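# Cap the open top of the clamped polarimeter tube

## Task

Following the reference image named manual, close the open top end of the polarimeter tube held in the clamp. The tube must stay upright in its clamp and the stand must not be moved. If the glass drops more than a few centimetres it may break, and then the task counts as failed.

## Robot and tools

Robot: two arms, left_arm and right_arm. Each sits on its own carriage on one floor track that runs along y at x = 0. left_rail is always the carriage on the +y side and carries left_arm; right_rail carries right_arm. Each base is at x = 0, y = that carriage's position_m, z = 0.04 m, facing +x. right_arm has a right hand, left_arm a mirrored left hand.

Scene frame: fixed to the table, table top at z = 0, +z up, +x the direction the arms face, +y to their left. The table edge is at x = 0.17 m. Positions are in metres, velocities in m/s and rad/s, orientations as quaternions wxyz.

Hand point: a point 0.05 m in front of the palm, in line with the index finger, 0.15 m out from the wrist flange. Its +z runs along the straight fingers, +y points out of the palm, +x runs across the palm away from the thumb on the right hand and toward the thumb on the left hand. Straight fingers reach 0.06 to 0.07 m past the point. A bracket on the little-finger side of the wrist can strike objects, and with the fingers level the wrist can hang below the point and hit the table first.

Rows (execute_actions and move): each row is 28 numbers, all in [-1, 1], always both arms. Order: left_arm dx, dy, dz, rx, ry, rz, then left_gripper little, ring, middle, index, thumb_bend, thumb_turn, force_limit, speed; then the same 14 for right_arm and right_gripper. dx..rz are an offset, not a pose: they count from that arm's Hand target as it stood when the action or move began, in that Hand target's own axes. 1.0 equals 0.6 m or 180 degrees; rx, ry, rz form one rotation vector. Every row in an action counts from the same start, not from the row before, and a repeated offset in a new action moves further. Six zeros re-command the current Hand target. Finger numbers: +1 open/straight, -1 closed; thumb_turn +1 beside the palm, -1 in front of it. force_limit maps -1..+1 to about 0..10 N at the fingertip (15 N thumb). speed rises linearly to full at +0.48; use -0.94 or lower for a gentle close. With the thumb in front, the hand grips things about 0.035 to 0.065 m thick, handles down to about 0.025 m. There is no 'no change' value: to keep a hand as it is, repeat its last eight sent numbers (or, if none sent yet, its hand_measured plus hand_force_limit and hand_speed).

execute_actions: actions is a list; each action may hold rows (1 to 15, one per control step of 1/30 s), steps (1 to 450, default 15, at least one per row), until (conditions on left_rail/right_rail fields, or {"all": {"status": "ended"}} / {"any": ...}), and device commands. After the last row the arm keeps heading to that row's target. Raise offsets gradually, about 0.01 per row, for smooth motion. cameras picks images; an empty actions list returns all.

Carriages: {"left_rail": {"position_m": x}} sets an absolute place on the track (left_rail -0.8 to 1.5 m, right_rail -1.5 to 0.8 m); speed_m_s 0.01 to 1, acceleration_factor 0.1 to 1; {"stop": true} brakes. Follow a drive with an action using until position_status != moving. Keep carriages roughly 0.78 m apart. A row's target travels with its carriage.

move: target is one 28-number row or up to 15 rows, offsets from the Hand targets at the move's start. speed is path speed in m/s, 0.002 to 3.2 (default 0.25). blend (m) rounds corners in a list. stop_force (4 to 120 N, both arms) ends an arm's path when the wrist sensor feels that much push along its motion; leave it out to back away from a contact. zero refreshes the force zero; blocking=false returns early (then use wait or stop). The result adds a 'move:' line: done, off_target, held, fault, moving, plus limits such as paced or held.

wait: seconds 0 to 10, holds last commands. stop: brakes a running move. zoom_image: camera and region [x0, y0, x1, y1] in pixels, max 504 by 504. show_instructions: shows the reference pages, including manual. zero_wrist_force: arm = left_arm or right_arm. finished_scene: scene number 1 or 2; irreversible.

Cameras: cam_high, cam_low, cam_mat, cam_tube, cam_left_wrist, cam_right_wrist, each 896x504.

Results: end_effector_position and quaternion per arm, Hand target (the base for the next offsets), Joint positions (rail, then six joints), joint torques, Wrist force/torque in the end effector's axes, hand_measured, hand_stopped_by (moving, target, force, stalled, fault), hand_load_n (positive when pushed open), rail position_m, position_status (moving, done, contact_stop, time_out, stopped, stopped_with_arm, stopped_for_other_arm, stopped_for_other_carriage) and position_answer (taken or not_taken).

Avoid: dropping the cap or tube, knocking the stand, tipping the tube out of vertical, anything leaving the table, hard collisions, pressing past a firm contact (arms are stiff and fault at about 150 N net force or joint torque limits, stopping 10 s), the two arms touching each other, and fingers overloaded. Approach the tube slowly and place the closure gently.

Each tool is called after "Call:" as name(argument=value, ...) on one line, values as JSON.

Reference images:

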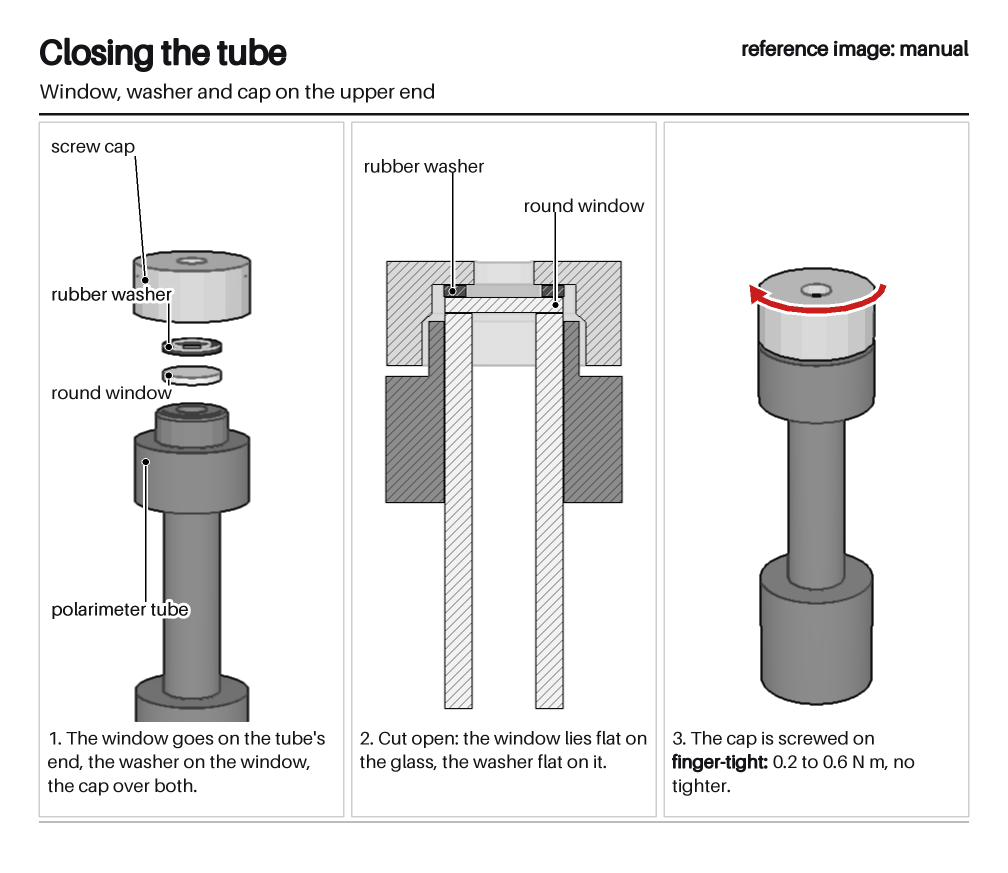

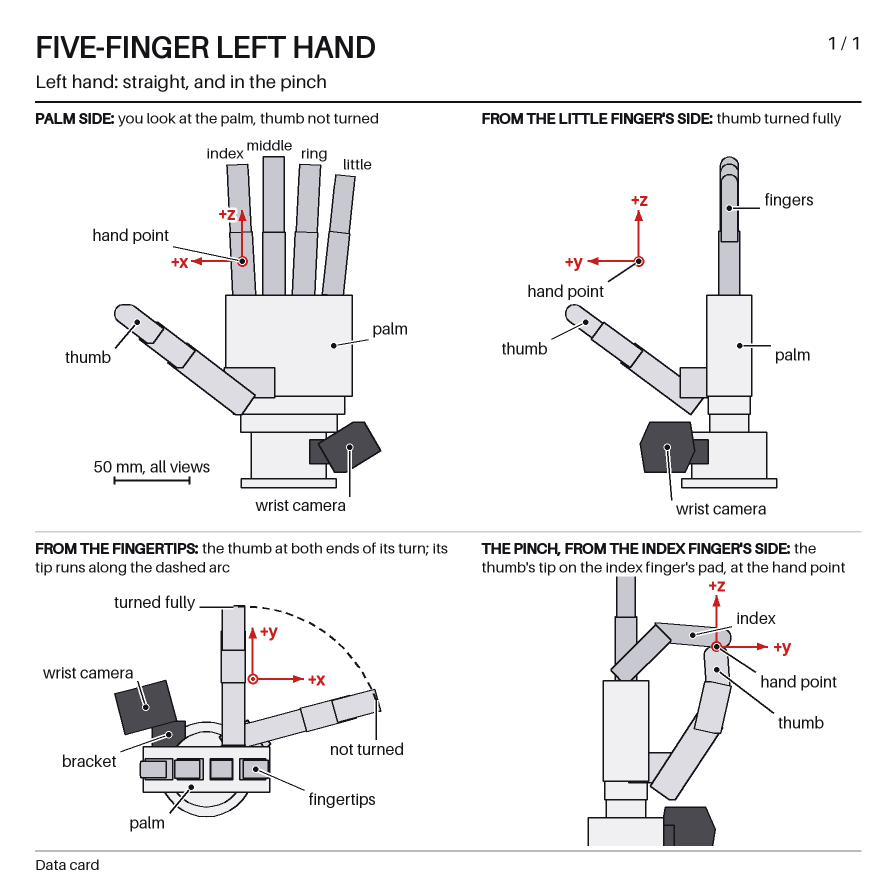

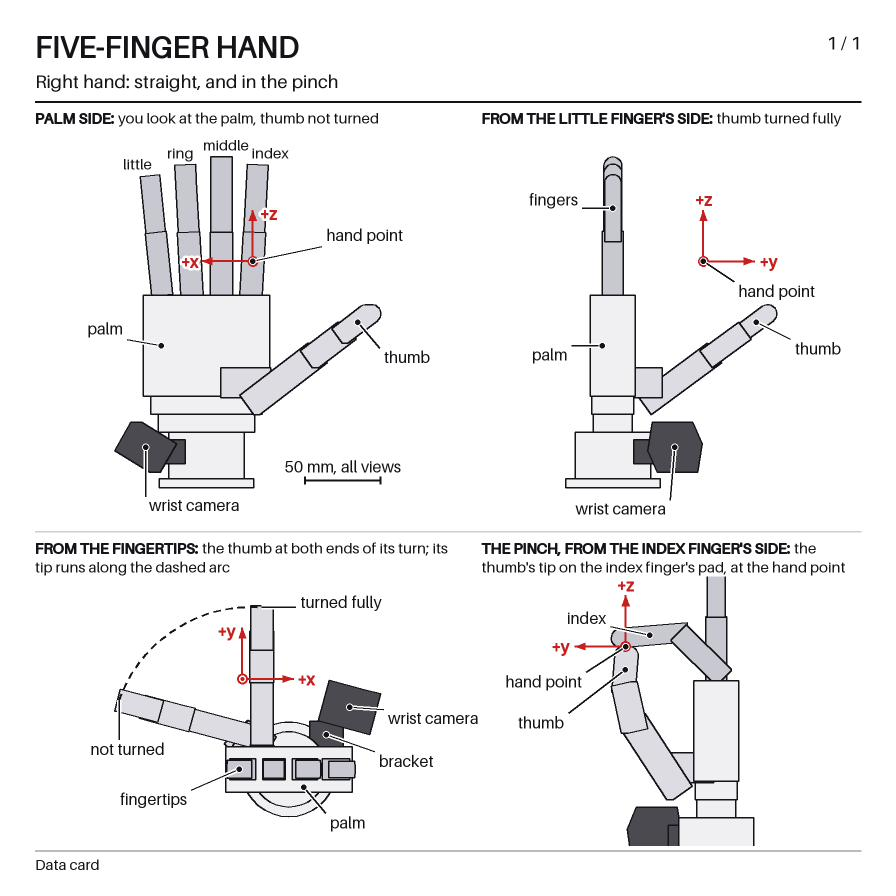

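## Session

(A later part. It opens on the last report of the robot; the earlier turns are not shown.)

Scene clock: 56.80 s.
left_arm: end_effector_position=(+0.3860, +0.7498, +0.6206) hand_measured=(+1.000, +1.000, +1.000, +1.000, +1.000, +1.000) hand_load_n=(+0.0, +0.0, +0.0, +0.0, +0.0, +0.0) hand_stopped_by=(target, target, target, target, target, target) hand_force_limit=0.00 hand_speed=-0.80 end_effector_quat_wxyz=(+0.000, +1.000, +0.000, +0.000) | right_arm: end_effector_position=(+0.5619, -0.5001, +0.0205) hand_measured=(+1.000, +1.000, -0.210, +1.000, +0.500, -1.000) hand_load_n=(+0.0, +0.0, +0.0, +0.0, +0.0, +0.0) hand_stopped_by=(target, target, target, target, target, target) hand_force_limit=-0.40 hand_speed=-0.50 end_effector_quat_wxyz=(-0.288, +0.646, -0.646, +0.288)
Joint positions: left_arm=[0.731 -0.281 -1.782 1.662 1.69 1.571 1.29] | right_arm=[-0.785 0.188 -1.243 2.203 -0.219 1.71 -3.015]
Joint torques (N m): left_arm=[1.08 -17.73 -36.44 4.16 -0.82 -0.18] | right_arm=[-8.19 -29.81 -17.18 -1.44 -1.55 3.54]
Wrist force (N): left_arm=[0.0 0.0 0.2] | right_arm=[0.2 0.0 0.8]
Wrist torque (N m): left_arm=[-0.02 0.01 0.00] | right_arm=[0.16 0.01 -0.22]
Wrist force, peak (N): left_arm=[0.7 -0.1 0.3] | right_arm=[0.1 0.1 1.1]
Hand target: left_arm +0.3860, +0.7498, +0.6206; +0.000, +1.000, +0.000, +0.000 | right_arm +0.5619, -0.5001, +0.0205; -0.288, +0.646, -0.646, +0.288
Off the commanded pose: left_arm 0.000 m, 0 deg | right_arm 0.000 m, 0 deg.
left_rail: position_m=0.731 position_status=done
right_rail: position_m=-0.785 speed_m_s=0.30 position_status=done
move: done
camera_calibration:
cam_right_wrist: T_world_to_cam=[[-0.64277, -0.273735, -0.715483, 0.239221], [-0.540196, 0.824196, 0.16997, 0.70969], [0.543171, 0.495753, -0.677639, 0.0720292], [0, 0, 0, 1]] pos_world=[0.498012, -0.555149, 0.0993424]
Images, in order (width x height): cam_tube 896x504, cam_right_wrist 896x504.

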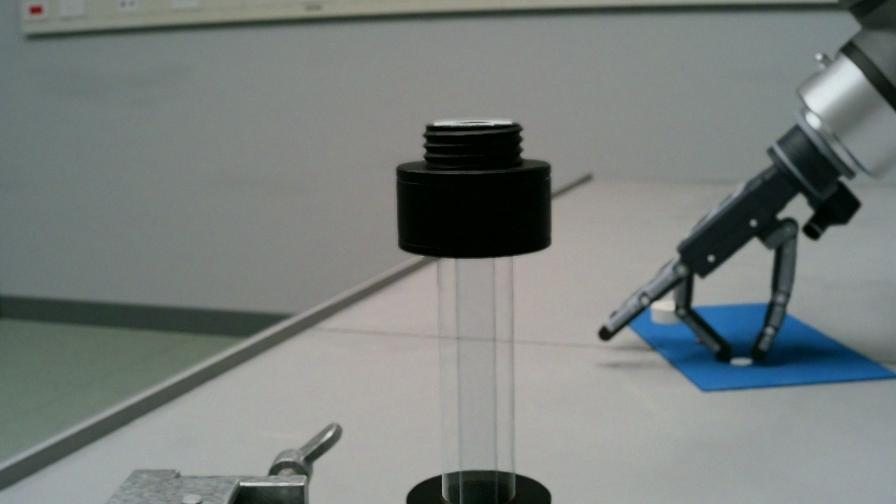

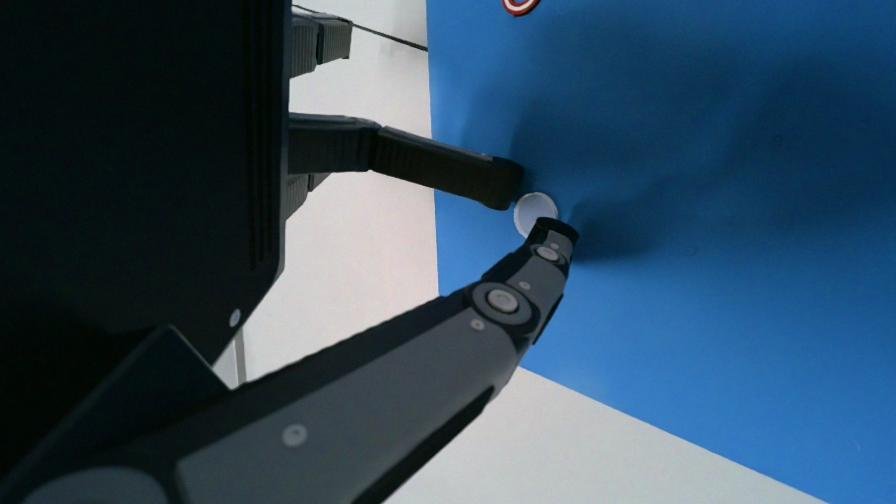

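Call:
move(target=[0,0,0,0,0,0, 1,1,1,1,1,1,0,-0.8, 0,0.00743,0.00669,0,0,0, 1,1,-0.21,1,0.5,-1,-0.4,-0.5], speed=0.006, stop_force=4, cameras=["cam_right_wrist", "cam_tube"])

Call:
zoom_image(camera="cam_right_wrist", region=[460, 140, 600, 280])

Call:
zoom_image(camera="cam_tube", region=[690, 310, 790, 390])

Scene clock: 58.87 s.
left_arm: end_effector_position=(+0.3860, +0.7498, +0.6206) hand_measured=(+1.000, +1.000, +1.000, +1.000, +1.000, +1.000) hand_load_n=(+0.0, +0.0, +0.0, +0.0, -0.5, +0.0) hand_stopped_by=(target, target, target, target, target, target) hand_force_limit=0.00 hand_speed=-0.80 end_effector_quat_wxyz=(+0.000, +1.000, +0.000, +0.000) | right_arm: end_effector_position=(+0.5619, -0.5001, +0.0191) hand_measured=(+1.000, +1.000, -0.210, +1.000, +0.500, -1.000) hand_load_n=(+0.0, +0.0, -1.5, +0.0, +0.0, +0.0) hand_stopped_by=(target, target, target, target, target, target) hand_force_limit=-0.40 hand_speed=-0.50 end_effector_quat_wxyz=(-0.288, +0.646, -0.646, +0.288)
Joint positions: left_arm=[0.731 -0.281 -1.782 1.662 1.69 1.571 1.29] | right_arm=[-0.785 0.188 -1.24 2.204 -0.222 1.71 -3.015]
Joint torques (N m): left_arm=[1.16 -19.76 -36.14 4.23 -0.94 0.2] | right_arm=[-10.79 -63.44 -26.14 4.93 -2 3.3]
Wrist force (N): left_arm=[0.1 0.1 0.1] | right_arm=[0.0 -4.9 -1.6]
Wrist torque (N m): left_arm=[0.00 -0.02 0.00] | right_arm=[0.21 0.10 -0.33]
Wrist force, peak (N): left_arm=[0.2 0.4 0.3] | right_arm=[0.3 -7.8 -3.5]
Hand target: left_arm +0.3860, +0.7498, +0.6206; +0.000, +1.000, +0.000, +0.000 | right_arm +0.5619, -0.5001, +0.0191; -0.288, +0.646, -0.646, +0.288 (not the last commanded pose)
Off the commanded pose: left_arm 0.000 m, 0 deg | right_arm 0.005 m, 0 deg.
left_rail: position_m=0.731 position_status=done
right_rail: position_m=-0.785 speed_m_s=0.30 position_status=done
move: contact (right_arm)
camera_calibration:
cam_right_wrist: T_world_to_cam=[[-0.64277, -0.273735, -0.715483, 0.238219], [-0.540196, 0.824196, 0.16997, 0.709928], [0.543171, 0.495753, -0.677639, 0.0710805], [0, 0, 0, 1]] pos_world=[0.498012, -0.555149, 0.0979424]
Images, in order (width x height): cam_tube 896x504, cam_right_wrist 896x504.

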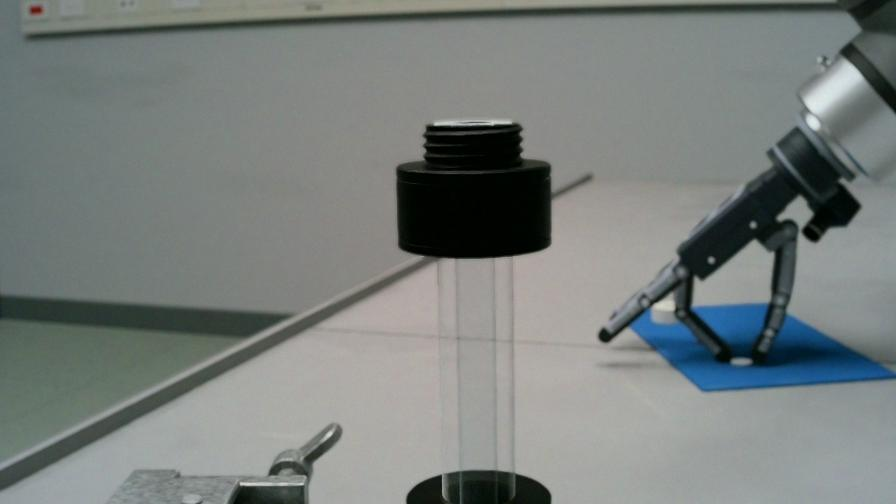

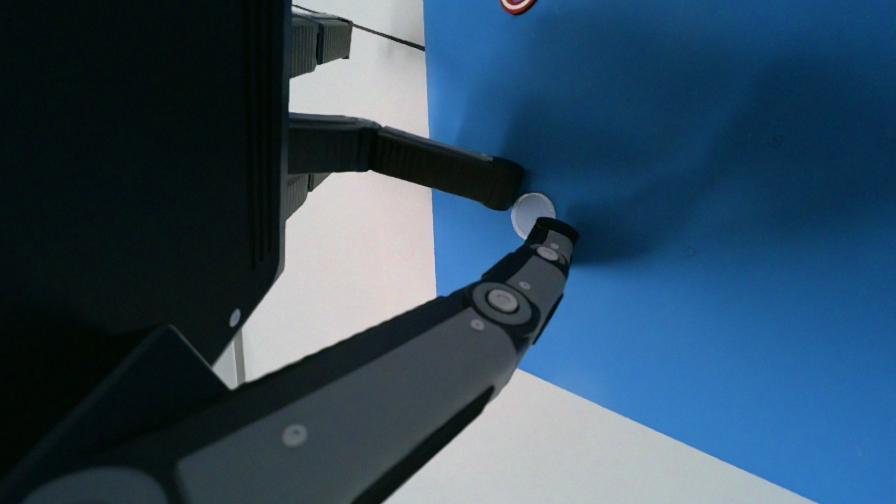

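Scaled by 3.600.

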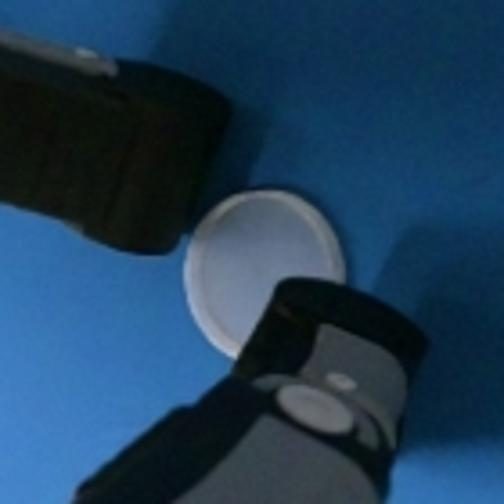

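Scaled by 5.040.

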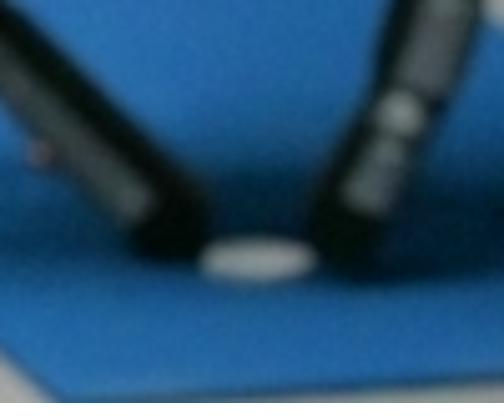

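Call:
move(target=[0,0,0,0,0,0, 1,1,1,1,1,1,0,-0.8, 0.0018,0,0,0,0,0, 1,1,-0.225,1,0.5,-1,-0.4,-0.9], speed=0.02)

Call:
move(target=[0,0,0,0,0,0, 1,1,1,1,1,1,0,-0.8, 0,0.0062,0.00558,0,0,0, 1,1,-0.225,1,0.5,-1,-0.4,-0.9], speed=0.006, stop_force=4)

Call:
execute_actions(actions=[{"rows": [[0,0,0,0,0,0, 1,1,1,1,1,1,0,-0.8, 0,0,0,0,0,0, 1,1,-0.30,1,0.5,-1,-0.4,-0.94]], "steps": 60}], cameras=["cam_right_wrist", "cam_tube"])

Call:
zoom_image(camera="cam_right_wrist", region=[460, 140, 600, 280])

Call:
zoom_image(camera="cam_tube", region=[690, 310, 790, 390])

Scene clock: 61.30 s.
left_arm: end_effector_position=(+0.3860, +0.7498, +0.6206) hand_measured=(+1.000, +1.000, +1.000, +1.000, +1.000, +1.000) hand_load_n=(+0.0, +0.0, +0.0, +0.0, -0.5, +0.0) hand_stopped_by=(target, target, target, target, target, target) hand_force_limit=0.00 hand_speed=-0.80 end_effector_quat_wxyz=(+0.000, +1.000, +0.000, +0.000) | right_arm: end_effector_position=(+0.5619, -0.5011, +0.0191) hand_measured=(+1.000, +1.000, -0.224, +1.000, +0.500, -1.000) hand_load_n=(+0.0, +0.0, +0.0, +0.0, +0.0, +0.0) hand_stopped_by=(target, target, target, target, target, target) hand_force_limit=-0.40 hand_speed=-0.90 end_effector_quat_wxyz=(-0.288, +0.646, -0.646, +0.288)
Joint positions: left_arm=[0.731 -0.281 -1.782 1.662 1.69 1.571 1.29] | right_arm=[-0.785 0.186 -1.241 2.205 -0.223 1.708 -3.016]
Joint torques (N m): left_arm=[-0.28 -17.65 -36.54 4.13 -0.82 0.02] | right_arm=[-13.87 -68.29 -14.76 -1.45 -2.14 -3.96]
Wrist force (N): left_arm=[0.3 0.3 0.1] | right_arm=[0.0 -0.1 0.3]
Wrist torque (N m): left_arm=[0.04 -0.05 0.01] | right_arm=[0.16 0.05 -0.02]
Wrist force, peak (N): left_arm=[0.7 0.0 0.0] | right_arm=[0.2 -5.6 -2.4]
Hand target: left_arm +0.3860, +0.7498, +0.6206; +0.000, +1.000, +0.000, +0.000 | right_arm +0.5619, -0.5012, +0.0191; -0.288, +0.646, -0.646, +0.288
Off the commanded pose: left_arm 0.000 m, 0 deg | right_arm 0.000 m, 0 deg.
left_rail: position_m=0.731 position_status=done
right_rail: position_m=-0.785 speed_m_s=0.30 position_status=done
move: done

Scene clock: 62.77 s.
left_arm: end_effector_position=(+0.3860, +0.7498, +0.6206) hand_measured=(+1.000, +1.000, +1.000, +1.000, +1.000, +1.000) hand_load_n=(+0.0, +0.0, +0.0, +0.0, +0.0, +0.0) hand_stopped_by=(target, target, target, target, target, target) hand_force_limit=0.00 hand_speed=-0.80 end_effector_quat_wxyz=(+0.000, +1.000, +0.000, +0.000) | right_arm: end_effector_position=(+0.5619, -0.5012, +0.0186) hand_measured=(+1.000, +1.000, -0.224, +1.000, +0.500, -1.000) hand_load_n=(+0.0, +0.0, -1.0, -0.5, +0.0, +0.0) hand_stopped_by=(target, target, target, target, target, target) hand_force_limit=-0.40 hand_speed=-0.90 end_effector_quat_wxyz=(-0.288, +0.646, -0.646, +0.288)
Joint positions: left_arm=[0.731 -0.281 -1.782 1.662 1.69 1.571 1.29] | right_arm=[-0.785 0.186 -1.24 2.205 -0.224 1.708 -3.017]
Joint torques (N m): left_arm=[2.05 -17.89 -35.87 4.07 -0.79 0.14] | right_arm=[-6.82 -64.87 -26.66 5.13 -2.37 -3.77]
Wrist force (N): left_arm=[0.0 -0.1 0.4] | right_arm=[-0.3 -3.4 -0.6]
Wrist torque (N m): left_arm=[-0.04 0.00 0.01] | right_arm=[0.19 0.10 -0.10]
Wrist force, peak (N): left_arm=[0.4 0.2 0.4] | right_arm=[0.1 -6.1 -2.8]
Hand target: left_arm +0.3860, +0.7498, +0.6206; +0.000, +1.000, +0.000, +0.000 | right_arm +0.5620, -0.5012, +0.0186; -0.288, +0.646, -0.646, +0.288 (not the last commanded pose)
Off the commanded pose: left_arm 0.000 m, 0 deg | right_arm 0.005 m, 0 deg.
left_rail: position_m=0.731 position_status=done
right_rail: position_m=-0.785 speed_m_s=0.30 position_status=done
move: contact (right_arm)

Scene clock: 64.97 s.
left_arm: end_effector_position=(+0.3860, +0.7498, +0.6206) hand_measured=(+1.000, +1.000, +1.000, +1.000, +1.000, +1.000) hand_load_n=(+0.0, +0.0, +0.0, +0.0, +0.0, +0.0) hand_stopped_by=(target, target, target, target, target, target) hand_force_limit=0.00 hand_speed=-0.80 end_effector_quat_wxyz=(+0.000, +1.000, +0.000, +0.000) | right_arm: end_effector_position=(+0.5620, -0.5012, +0.0186) hand_measured=(+1.000, +1.000, -0.300, +1.000, +0.500, -1.000) hand_load_n=(+0.0, +0.0, +0.0, +0.0, +0.0, +0.0) hand_stopped_by=(target, target, target, target, target, target) hand_force_limit=-0.40 hand_speed=-0.94 end_effector_quat_wxyz=(-0.288, +0.646, -0.646, +0.288)
Joint positions: left_arm=[0.731 -0.281 -1.782 1.662 1.69 1.571 1.29] | right_arm=[-0.785 0.186 -1.24 2.205 -0.224 1.708 -3.017]
Joint torques (N m): left_arm=[-0.84 -19.44 -36.18 4.17 -0.81 -0.08] | right_arm=[2.4 -63.5 -28.33 0.1 -0.62 -3.21]
Wrist force (N): left_arm=[0.0 0.0 0.3] | right_arm=[0.1 0.0 0.6]
Wrist torque (N m): left_arm=[-0.03 0.01 -0.01] | right_arm=[0.17 0.02 0.00]
Wrist force, peak (N): left_arm=[0.4 0.1 0.5] | right_arm=[-0.1 -4.0 -1.6]
Hand target: left_arm +0.3860, +0.7498, +0.6206; +0.000, +1.000, +0.000, +0.000 | right_arm +0.5620, -0.5012, +0.0186; -0.288, +0.646, -0.646, +0.288
Off the commanded pose: left_arm 0.000 m, 0 deg | right_arm 0.000 m, 0 deg.
left_rail: position_m=0.731 position_status=done
right_rail: position_m=-0.785 speed_m_s=0.30 position_status=done
camera_calibration:
cam_right_wrist: T_world_to_cam=[[-0.642584, -0.273658, -0.715679, 0.237594], [-0.5402, 0.824214, 0.169869, 0.710996], [0.543387, 0.495765, -0.677457, 0.0711146], [0, 0, 0, 1]] pos_world=[0.498111, -0.556249, 0.0974418]
Images, in order (width x height): cam_tube 896x504, cam_right_wrist 896x504.

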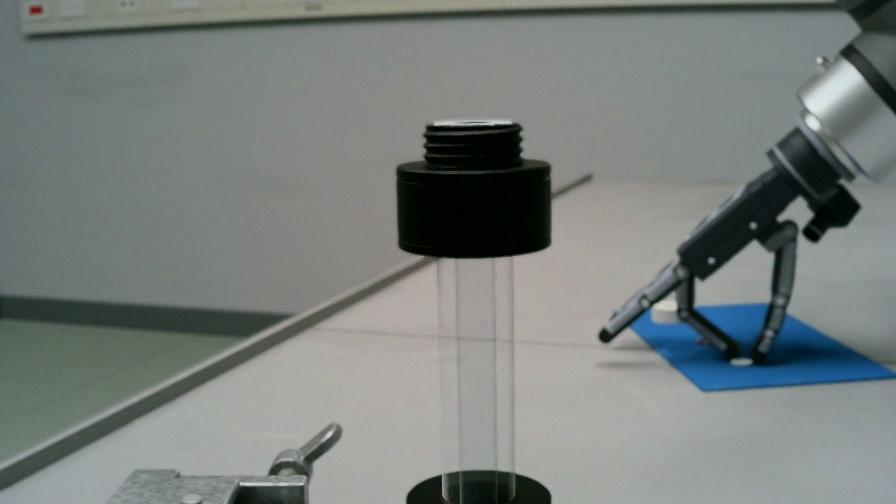

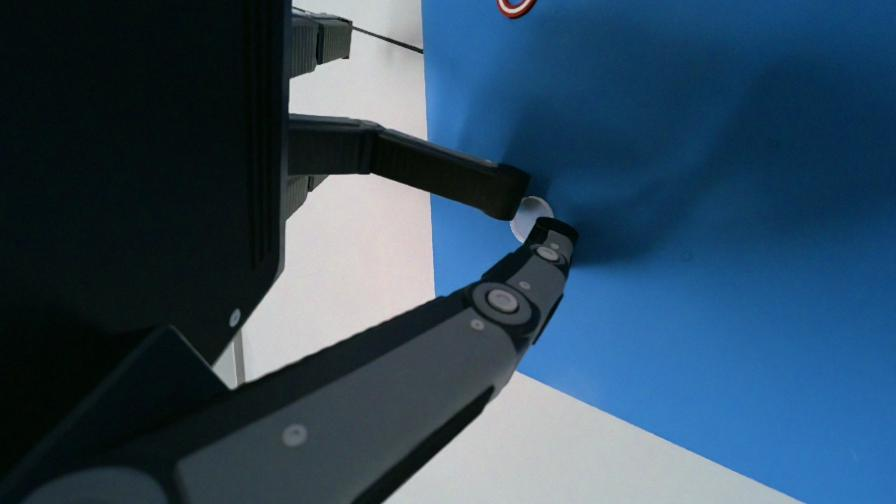

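Scaled by 3.600.

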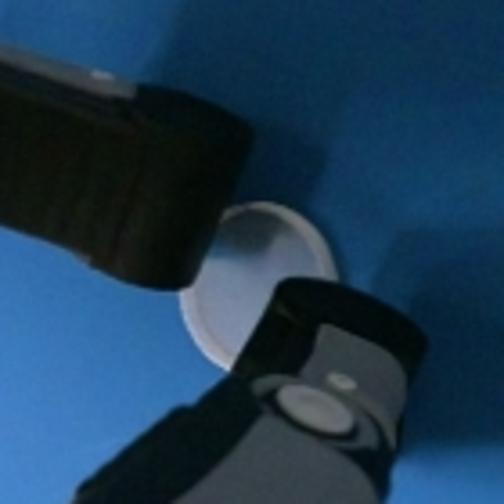

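Scaled by 5.040.

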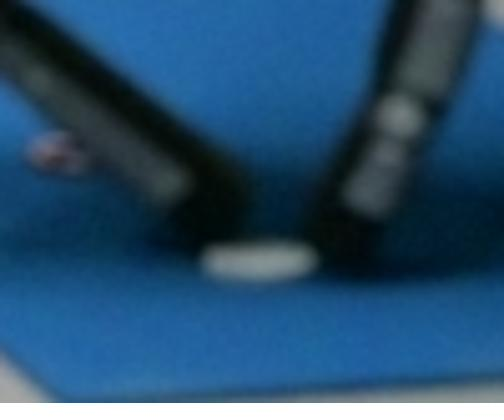

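Call:
move(target=[[0,0,0,0,0,0, 1,1,1,1,1,1,0,-0.8, 0,-0.00743,-0.00669,0,0,0, 1,1,-0.30,1,0.5,-1,-0.4,-0.94],[0,0,0,0,0,0, 1,1,1,1,1,1,0,-0.8, 0,-0.0067,-0.0079,0,0,0, 1,1,-0.185,1,0.5,-1,-0.4,-0.5]], speed=0.03)

Call:
move(target=[0,0,0,0,0,0, 1,1,1,1,1,1,0,-0.8, 0,0.01238,0.01115,0,0,0, 1,1,-0.185,1,0.5,-1,-0.4,-0.5], speed=0.008, stop_force=4, cameras=["cam_right_wrist", "cam_tube"])

Call:
zoom_image(camera="cam_right_wrist", region=[460, 140, 600, 280])

Call:
zoom_image(camera="cam_tube", region=[690, 310, 790, 390])

Scene clock: 67.33 s.
left_arm: end_effector_position=(+0.3860, +0.7498, +0.6206) hand_measured=(+1.000, +1.000, +1.000, +1.000, +1.000, +1.000) hand_load_n=(+0.0, +0.0, +0.0, +0.0, +0.0, +0.0) hand_stopped_by=(target, target, target, target, target, target) hand_force_limit=0.00 hand_speed=-0.80 end_effector_quat_wxyz=(+0.000, +1.000, +0.000, +0.000) | right_arm: end_effector_position=(+0.5611, -0.5012, +0.0248) hand_measured=(+1.000, +1.000, -0.184, +1.000, +0.500, -1.000) hand_load_n=(+0.0, +0.0, +0.0, +0.0, +0.0, +0.0) hand_stopped_by=(target, target, target, target, target, target) hand_force_limit=-0.40 hand_speed=-0.50 end_effector_quat_wxyz=(-0.288, +0.646, -0.646, +0.288)
Joint positions: left_arm=[0.731 -0.281 -1.782 1.662 1.69 1.571 1.29] | right_arm=[-0.785 0.186 -1.251 2.204 -0.212 1.709 -3.016]
Joint torques (N m): left_arm=[0.84 -17.63 -36.64 4.17 -0.96 0.16] | right_arm=[4.73 -68.3 -16.84 3.87 3.1 3.18]
Wrist force (N): left_arm=[0.3 0.0 -0.1] | right_arm=[0.1 0.1 0.6]
Wrist torque (N m): left_arm=[0.00 -0.05 0.02] | right_arm=[0.17 0.02 -0.02]
Wrist force, peak (N): left_arm=[0.5 0.3 0.3] | right_arm=[-0.3 0.0 1.0]
Hand target: left_arm +0.3860, +0.7498, +0.6206; +0.000, +1.000, +0.000, +0.000 | right_arm +0.5611, -0.5012, +0.0248; -0.288, +0.646, -0.646, +0.288
Off the commanded pose: left_arm 0.000 m, 0 deg | right_arm 0.000 m, 0 deg.
left_rail: position_m=0.731 position_status=done
right_rail: position_m=-0.785 speed_m_s=0.30 position_status=done
move: done

Scene clock: 69.30 s.
left_arm: end_effector_position=(+0.3860, +0.7498, +0.6206) hand_measured=(+1.000, +1.000, +1.000, +1.000, +1.000, +1.000) hand_load_n=(+0.0, +0.0, +0.0, +0.0, +0.0, +0.0) hand_stopped_by=(target, target, target, target, target, target) hand_force_limit=0.00 hand_speed=-0.80 end_effector_quat_wxyz=(+0.000, +1.000, +0.000, +0.000) | right_arm: end_effector_position=(+0.5611, -0.5012, +0.0203) hand_measured=(+1.000, +1.000, -0.184, +1.000, +0.500, -1.000) hand_load_n=(+0.0, +0.0, -1.0, +0.0, +0.0, +0.0) hand_stopped_by=(target, target, target, target, target, target) hand_force_limit=-0.40 hand_speed=-0.50 end_effector_quat_wxyz=(-0.288, +0.646, -0.646, +0.288)
Joint positions: left_arm=[0.731 -0.281 -1.782 1.662 1.69 1.571 1.29] | right_arm=[-0.785 0.186 -1.244 2.206 -0.221 1.709 -3.016]
Joint torques (N m): left_arm=[2.21 -19.85 -36.58 4.21 -0.87 -0.07] | right_arm=[9.17 -66.83 -26.28 4.77 0.95 3.12]
Wrist force (N): left_arm=[0.5 0.1 0.1] | right_arm=[-0.1 -3.4 -0.7]
Wrist torque (N m): left_arm=[0.02 -0.07 0.02] | right_arm=[0.18 0.11 -0.12]
Wrist force, peak (N): left_arm=[0.4 0.5 0.3] | right_arm=[0.1 -7.4 -3.7]
Hand target: left_arm +0.3860, +0.7498, +0.6206; +0.000, +1.000, +0.000, +0.000 | right_arm +0.5611, -0.5012, +0.0203; -0.288, +0.646, -0.646, +0.288 (not the last commanded pose)
Off the commanded pose: left_arm 0.000 m, 0 deg | right_arm 0.006 m, 0 deg.
left_rail: position_m=0.731 position_status=done
right_rail: position_m=-0.785 speed_m_s=0.30 position_status=done
move: contact (right_arm)
camera_calibration:
cam_right_wrist: T_world_to_cam=[[-0.642584, -0.273658, -0.715679, 0.238225], [-0.5402, 0.824214, 0.169869, 0.710292], [0.543387, 0.495765, -0.677457, 0.0726333], [0, 0, 0, 1]] pos_world=[0.497311, -0.556249, 0.0990418]
Images, in order (width x height): cam_tube 896x504, cam_right_wrist 896x504.

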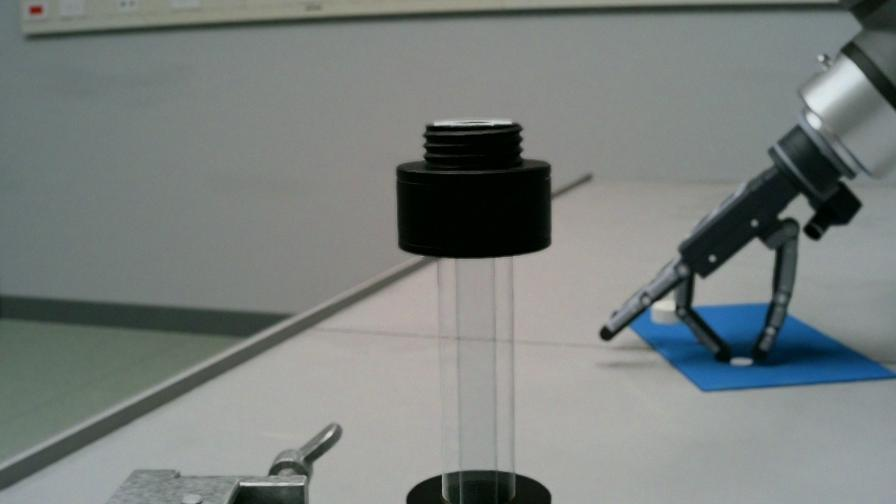

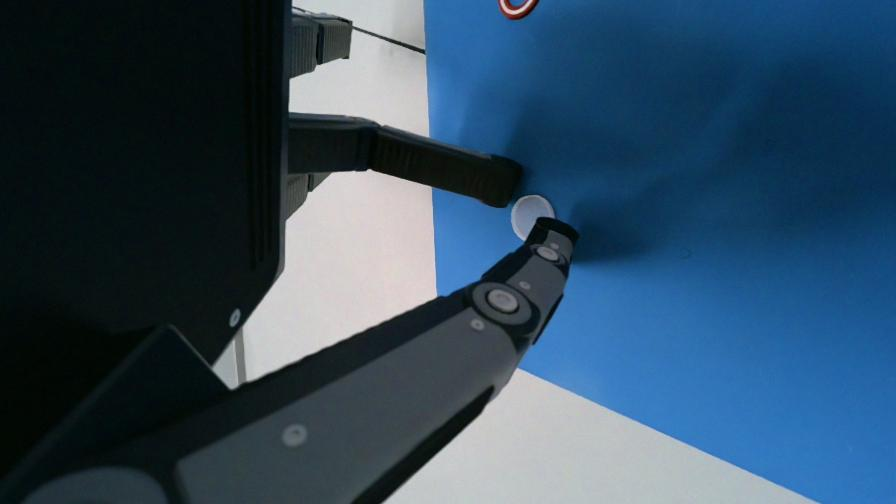

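Scaled by 3.600.

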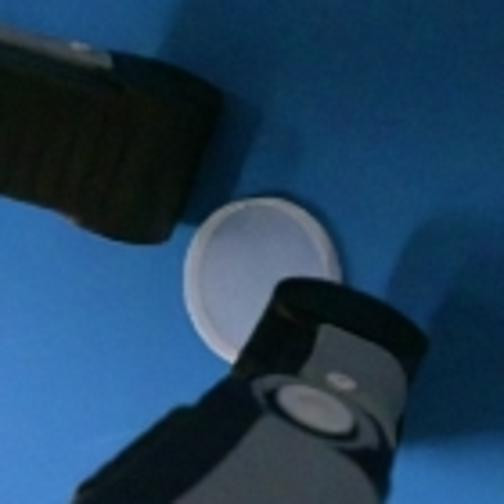

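Scaled by 5.040.

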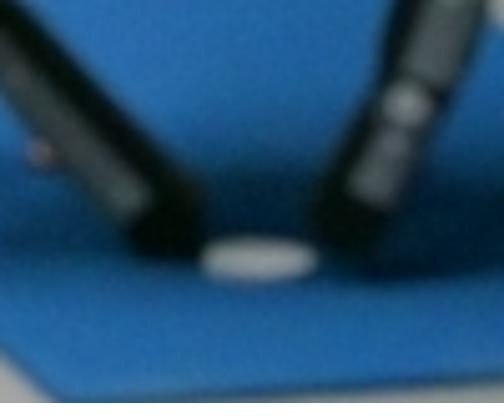

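Call:
move(target=[[0,0,0,0,0,0, 1,1,1,1,1,1,0,-0.8, 0,-0.0248,-0.0223,0,0,0, 1,1,-0.184,1,0.5,-1,-0.4,-0.5],[0,0,0,0,0,0, 1,1,1,1,1,1,0,-0.8, 0,-0.018,-0.0415,0.15,0,0, 1,1,-0.1,1,0.24,-1,-0.4,-0.5]], speed=0.12, cameras=["cam_right_wrist", "cam_tube"])

Call:
zoom_image(camera="cam_right_wrist", region=[440, 140, 620, 300])

Call:
zoom_image(camera="cam_tube", region=[690, 290, 810, 390])

Scene clock: 75.53 s.
left_arm: end_effector_position=(+0.3860, +0.7498, +0.6206) hand_measured=(+1.000, +1.000, +1.000, +1.000, +1.000, +1.000) hand_load_n=(+0.0, +0.0, +0.5, +0.0, +0.0, +0.0) hand_stopped_by=(target, target, target, target, target, target) hand_force_limit=0.00 hand_speed=-0.80 end_effector_quat_wxyz=(+0.000, +1.000, +0.000, +0.000) | right_arm: end_effector_position=(+0.5498, -0.5012, +0.0450) hand_measured=(+1.000, +1.000, -0.100, +1.000, +0.240, -1.000) hand_load_n=(+0.0, +0.0, +0.0, +0.0, +0.0, +0.0) hand_stopped_by=(target, target, target, target, target, target) hand_force_limit=-0.40 hand_speed=-0.50 end_effector_quat_wxyz=(-0.431, +0.561, -0.561, +0.431)
Joint positions: left_arm=[0.731 -0.281 -1.782 1.662 1.69 1.571 1.29] | right_arm=[-0.785 0.236 -1.304 2.464 -0.892 1.799 -3.079]
Joint torques (N m): left_arm=[1 -17.97 -36.41 4.24 -1.09 -0.04] | right_arm=[7.42 -18.28 -11.37 -2.84 3.35 -3.39]
Wrist force (N): left_arm=[0.2 -0.1 0.0] | right_arm=[-0.1 0.1 0.8]
Wrist torque (N m): left_arm=[-0.01 -0.03 0.01] | right_arm=[0.23 0.05 0.03]
Wrist force, peak (N): left_arm=[0.4 -0.1 0.8] | right_arm=[0.0 -4.4 -2.1]
Hand target: left_arm +0.3860, +0.7498, +0.6206; +0.000, +1.000, +0.000, +0.000 | right_arm +0.5498, -0.5012, +0.0450; -0.431, +0.561, -0.561, +0.431
Off the commanded pose: left_arm 0.000 m, 0 deg | right_arm 0.000 m, 0 deg.
left_rail: position_m=0.731 position_status=done
right_rail: position_m=-0.785 speed_m_s=0.30 position_status=done
move: done
camera_calibration:
cam_right_wrist: T_world_to_cam=[[-0.247564, -0.27364, -0.929426, 0.0410966], [-0.558402, 0.824236, -0.0939329, 0.721831], [0.79177, 0.495739, -0.356852, -0.0553998], [0, 0, 0, 1]] pos_world=[0.45711, -0.556249, 0.0862304]
Images, in order (width x height): cam_tube 896x504, cam_right_wrist 896x504.

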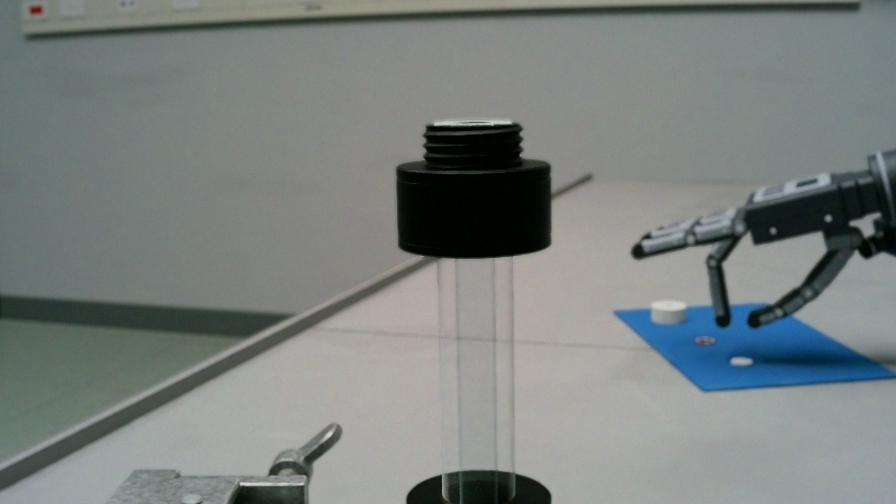

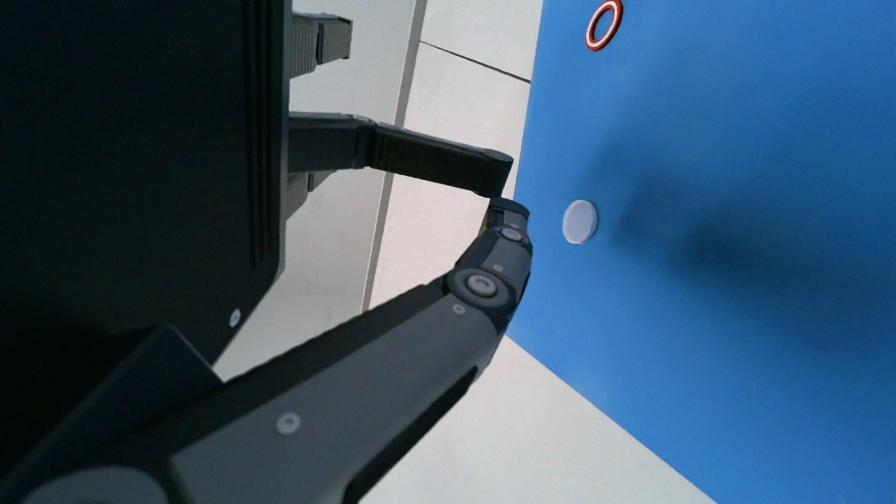

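Scaled by 2.800.

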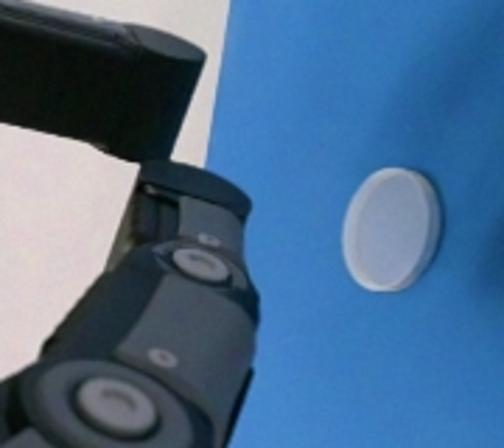

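Scaled by 4.200.

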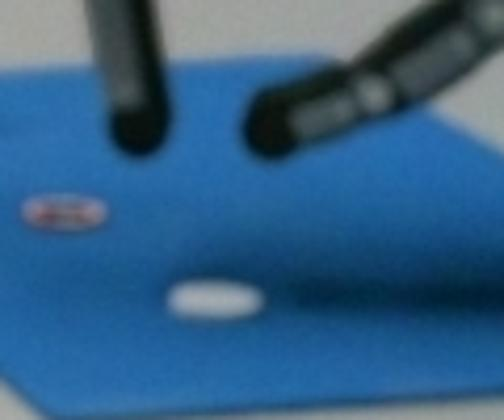

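Call:
move(target=[0,0,0,0,0,0, 1,1,1,1,1,1,0,-0.8, 0,0.03708,0.00648,0,0,0, 1,1,-0.07,1,0.24,-1,-0.4,-0.5], speed=0.04, stop_force=4, cameras=["cam_right_wrist", "cam_tube"])

Call:
zoom_image(camera="cam_right_wrist", region=[440, 140, 620, 300])

Call:
zoom_image(camera="cam_tube", region=[690, 290, 810, 390])

Scene clock: 77.83 s.
left_arm: end_effector_position=(+0.3860, +0.7498, +0.6206) hand_measured=(+1.000, +1.000, +1.000, +1.000, +1.000, +1.000) hand_load_n=(+0.0, +0.0, +0.0, +0.0, +0.0, +0.0) hand_stopped_by=(target, target, target, target, target, target) hand_force_limit=0.00 hand_speed=-0.80 end_effector_quat_wxyz=(+0.000, +1.000, +0.000, +0.000) | right_arm: end_effector_position=(+0.5479, -0.5012, +0.0225) hand_measured=(+1.000, +1.000, -0.070, +1.000, +0.240, -1.000) hand_load_n=(+0.0, +0.0, +0.0, +0.0, +0.0, +0.0) hand_stopped_by=(target, target, target, target, target, target) hand_force_limit=-0.40 hand_speed=-0.50 end_effector_quat_wxyz=(-0.431, +0.561, -0.561, +0.431)
Joint positions: left_arm=[0.731 -0.281 -1.782 1.662 1.69 1.571 1.29] | right_arm=[-0.785 0.237 -1.251 2.473 -0.954 1.8 -3.079]
Joint torques (N m): left_arm=[2.12 -19.56 -35.83 4.28 -1.05 0.13] | right_arm=[4.04 -20.08 -9.88 -3.23 3.08 3.49]
Wrist force (N): left_arm=[0.1 -0.1 0.1] | right_arm=[0.0 0.1 1.3]
Wrist torque (N m): left_arm=[-0.03 -0.02 0.01] | right_arm=[0.22 0.03 -0.01]
Wrist force, peak (N): left_arm=[0.5 0.3 0.4] | right_arm=[-0.2 0.2 1.5]
Hand target: left_arm +0.3860, +0.7498, +0.6206; +0.000, +1.000, +0.000, +0.000 | right_arm +0.5479, -0.5012, +0.0225; -0.431, +0.561, -0.561, +0.431
Off the commanded pose: left_arm 0.000 m, 0 deg | right_arm 0.000 m, 0 deg.
left_rail: position_m=0.731 position_status=done
right_rail: position_m=-0.785 speed_m_s=0.30 position_status=done
move: done
camera_calibration:
cam_right_wrist: T_world_to_cam=[[-0.247564, -0.27364, -0.929426, 0.0197141], [-0.558402, 0.824236, -0.0939329, 0.718657], [0.79177, 0.495739, -0.356852, -0.0619246], [0, 0, 0, 1]] pos_world=[0.45521, -0.556249, 0.0637304]
Images, in order (width x height): cam_tube 896x504, cam_right_wrist 896x504.

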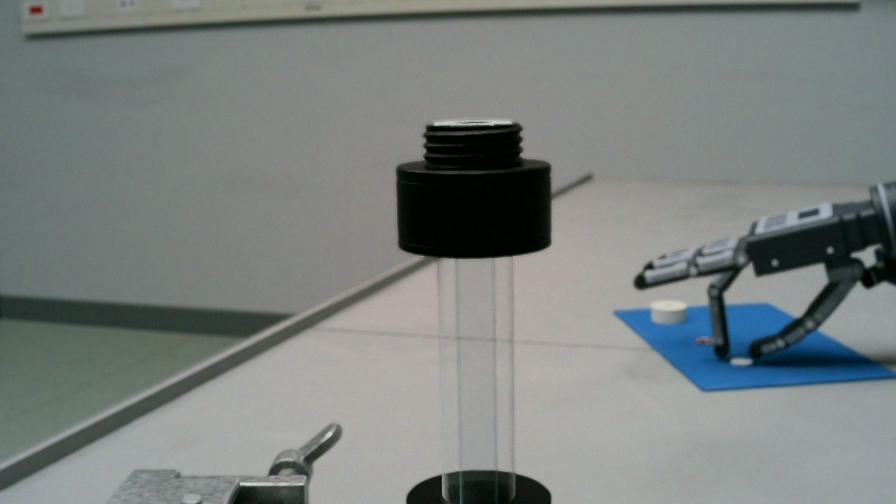

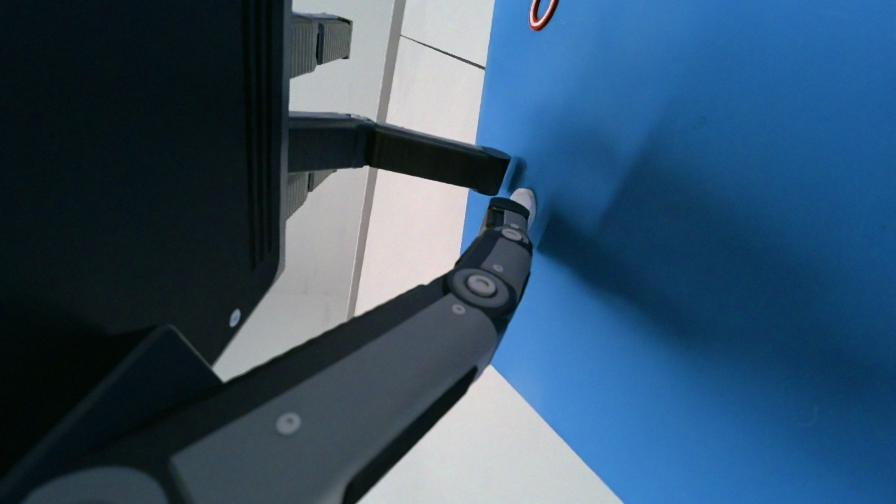

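Scaled by 2.800.

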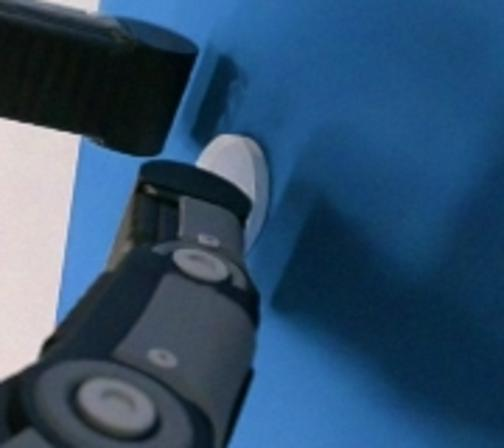

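Scaled by 4.200.

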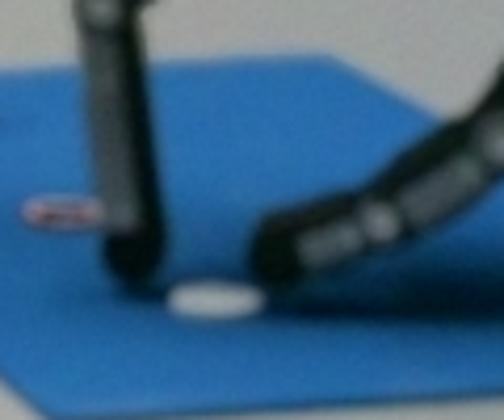

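Call:
move(target=[[0,0,0,0,0,0, 1,1,1,1,1,1,0,-0.8, 0,0.00086,-0.00322,0,0,0, 1,1,-0.07,1,0.24,-1,-0.4,-0.5],[0,0,0,0,0,0, 1,1,1,1,1,1,0,-0.8, 0,0.01053,-0.00063,0,0,0, 1,1,-0.07,1,0.24,-1,-0.4,-0.5]], speed=0.006, stop_force=4, cameras=["cam_right_wrist", "cam_tube"])

Call:
zoom_image(camera="cam_right_wrist", region=[440, 140, 620, 300])

Call:
zoom_image(camera="cam_tube", region=[690, 290, 810, 390])

Scene clock: 80.47 s.
left_arm: end_effector_position=(+0.3860, +0.7498, +0.6206) hand_measured=(+1.000, +1.000, +1.000, +1.000, +1.000, +1.000) hand_load_n=(+0.0, +0.0, +0.0, +0.0, +0.0, +0.0) hand_stopped_by=(target, target, target, target, target, target) hand_force_limit=0.00 hand_speed=-0.80 end_effector_quat_wxyz=(+0.000, +1.000, +0.000, +0.000) | right_arm: end_effector_position=(+0.5459, -0.5012, +0.0188) hand_measured=(+1.000, +1.000, -0.070, +1.000, +0.240, -1.000) hand_load_n=(+0.0, +0.0, +0.0, +0.0, +0.0, +0.0) hand_stopped_by=(target, target, target, target, target, target) hand_force_limit=-0.40 hand_speed=-0.50 end_effector_quat_wxyz=(-0.431, +0.561, -0.561, +0.431)
Joint positions: left_arm=[0.731 -0.281 -1.782 1.662 1.69 1.571 1.29] | right_arm=[-0.785 0.239 -1.243 2.477 -0.965 1.801 -3.079]
Joint torques (N m): left_arm=[2.09 -17.25 -36.25 4.26 -1.09 0.07] | right_arm=[4.36 -56.44 -11.45 2.73 1.77 2.71]
Wrist force (N): left_arm=[0.2 -0.1 0.0] | right_arm=[-0.1 -3.7 -0.2]
Wrist torque (N m): left_arm=[-0.02 -0.03 0.02] | right_arm=[0.27 0.10 -0.16]
Wrist force, peak (N): left_arm=[0.4 -0.2 0.5] | right_arm=[0.4 -8.0 -1.9]
Hand target: left_arm +0.3860, +0.7498, +0.6206; +0.000, +1.000, +0.000, +0.000 | right_arm +0.5459, -0.5012, +0.0188; -0.431, +0.561, -0.561, +0.431 (not the last commanded pose)
Off the commanded pose: left_arm 0.000 m, 0 deg | right_arm 0.002 m, 0 deg.
left_rail: position_m=0.731 position_status=done
right_rail: position_m=-0.785 speed_m_s=0.30 position_status=done
move: contact (right_arm); path passed 1 of 2 targets
camera_calibration:
cam_right_wrist: T_world_to_cam=[[-0.247564, -0.27364, -0.929426, 0.0157801], [-0.558402, 0.824236, -0.0939329, 0.717192], [0.79177, 0.495739, -0.356852, -0.0616614], [0, 0, 0, 1]] pos_world=[0.45321, -0.556249, 0.0600304]
Images, in order (width x height): cam_tube 896x504, cam_right_wrist 896x504.

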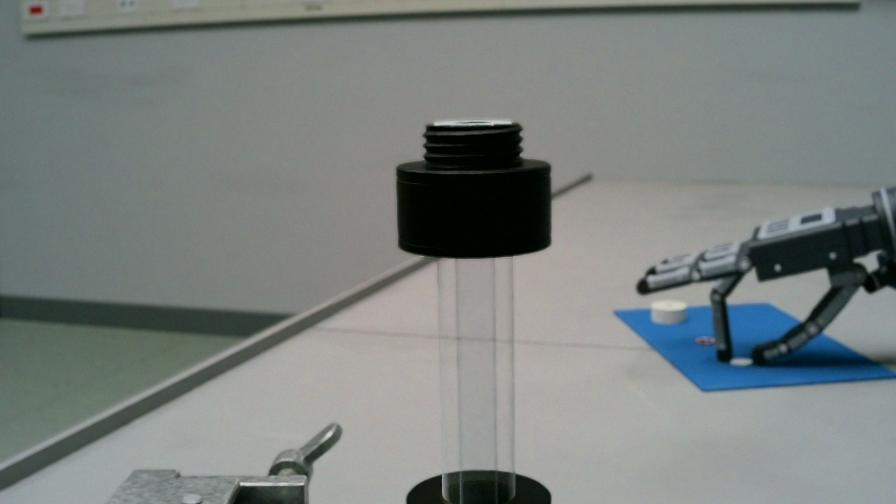

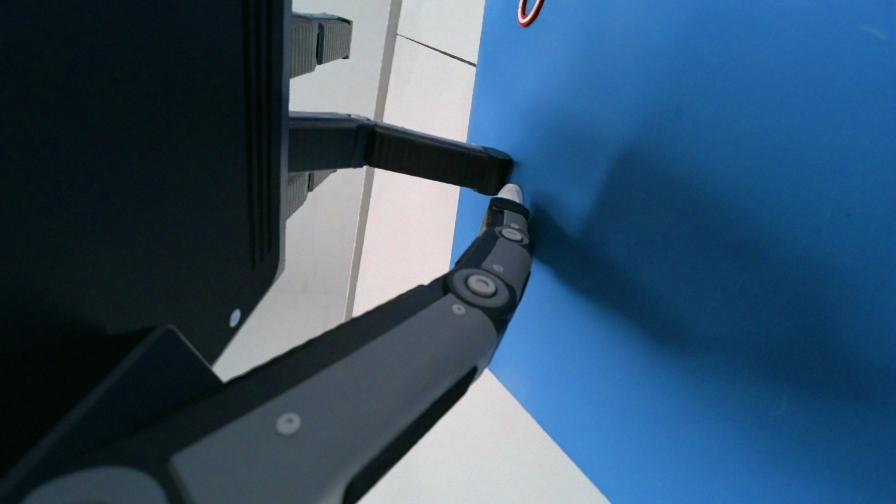

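Scaled by 2.800.

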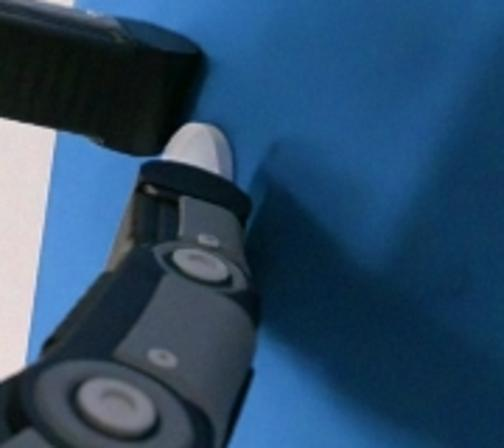

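Scaled by 4.200.

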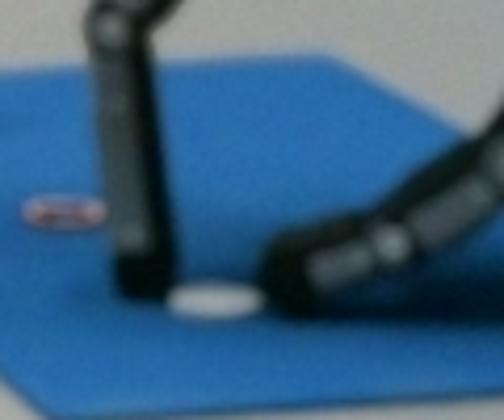

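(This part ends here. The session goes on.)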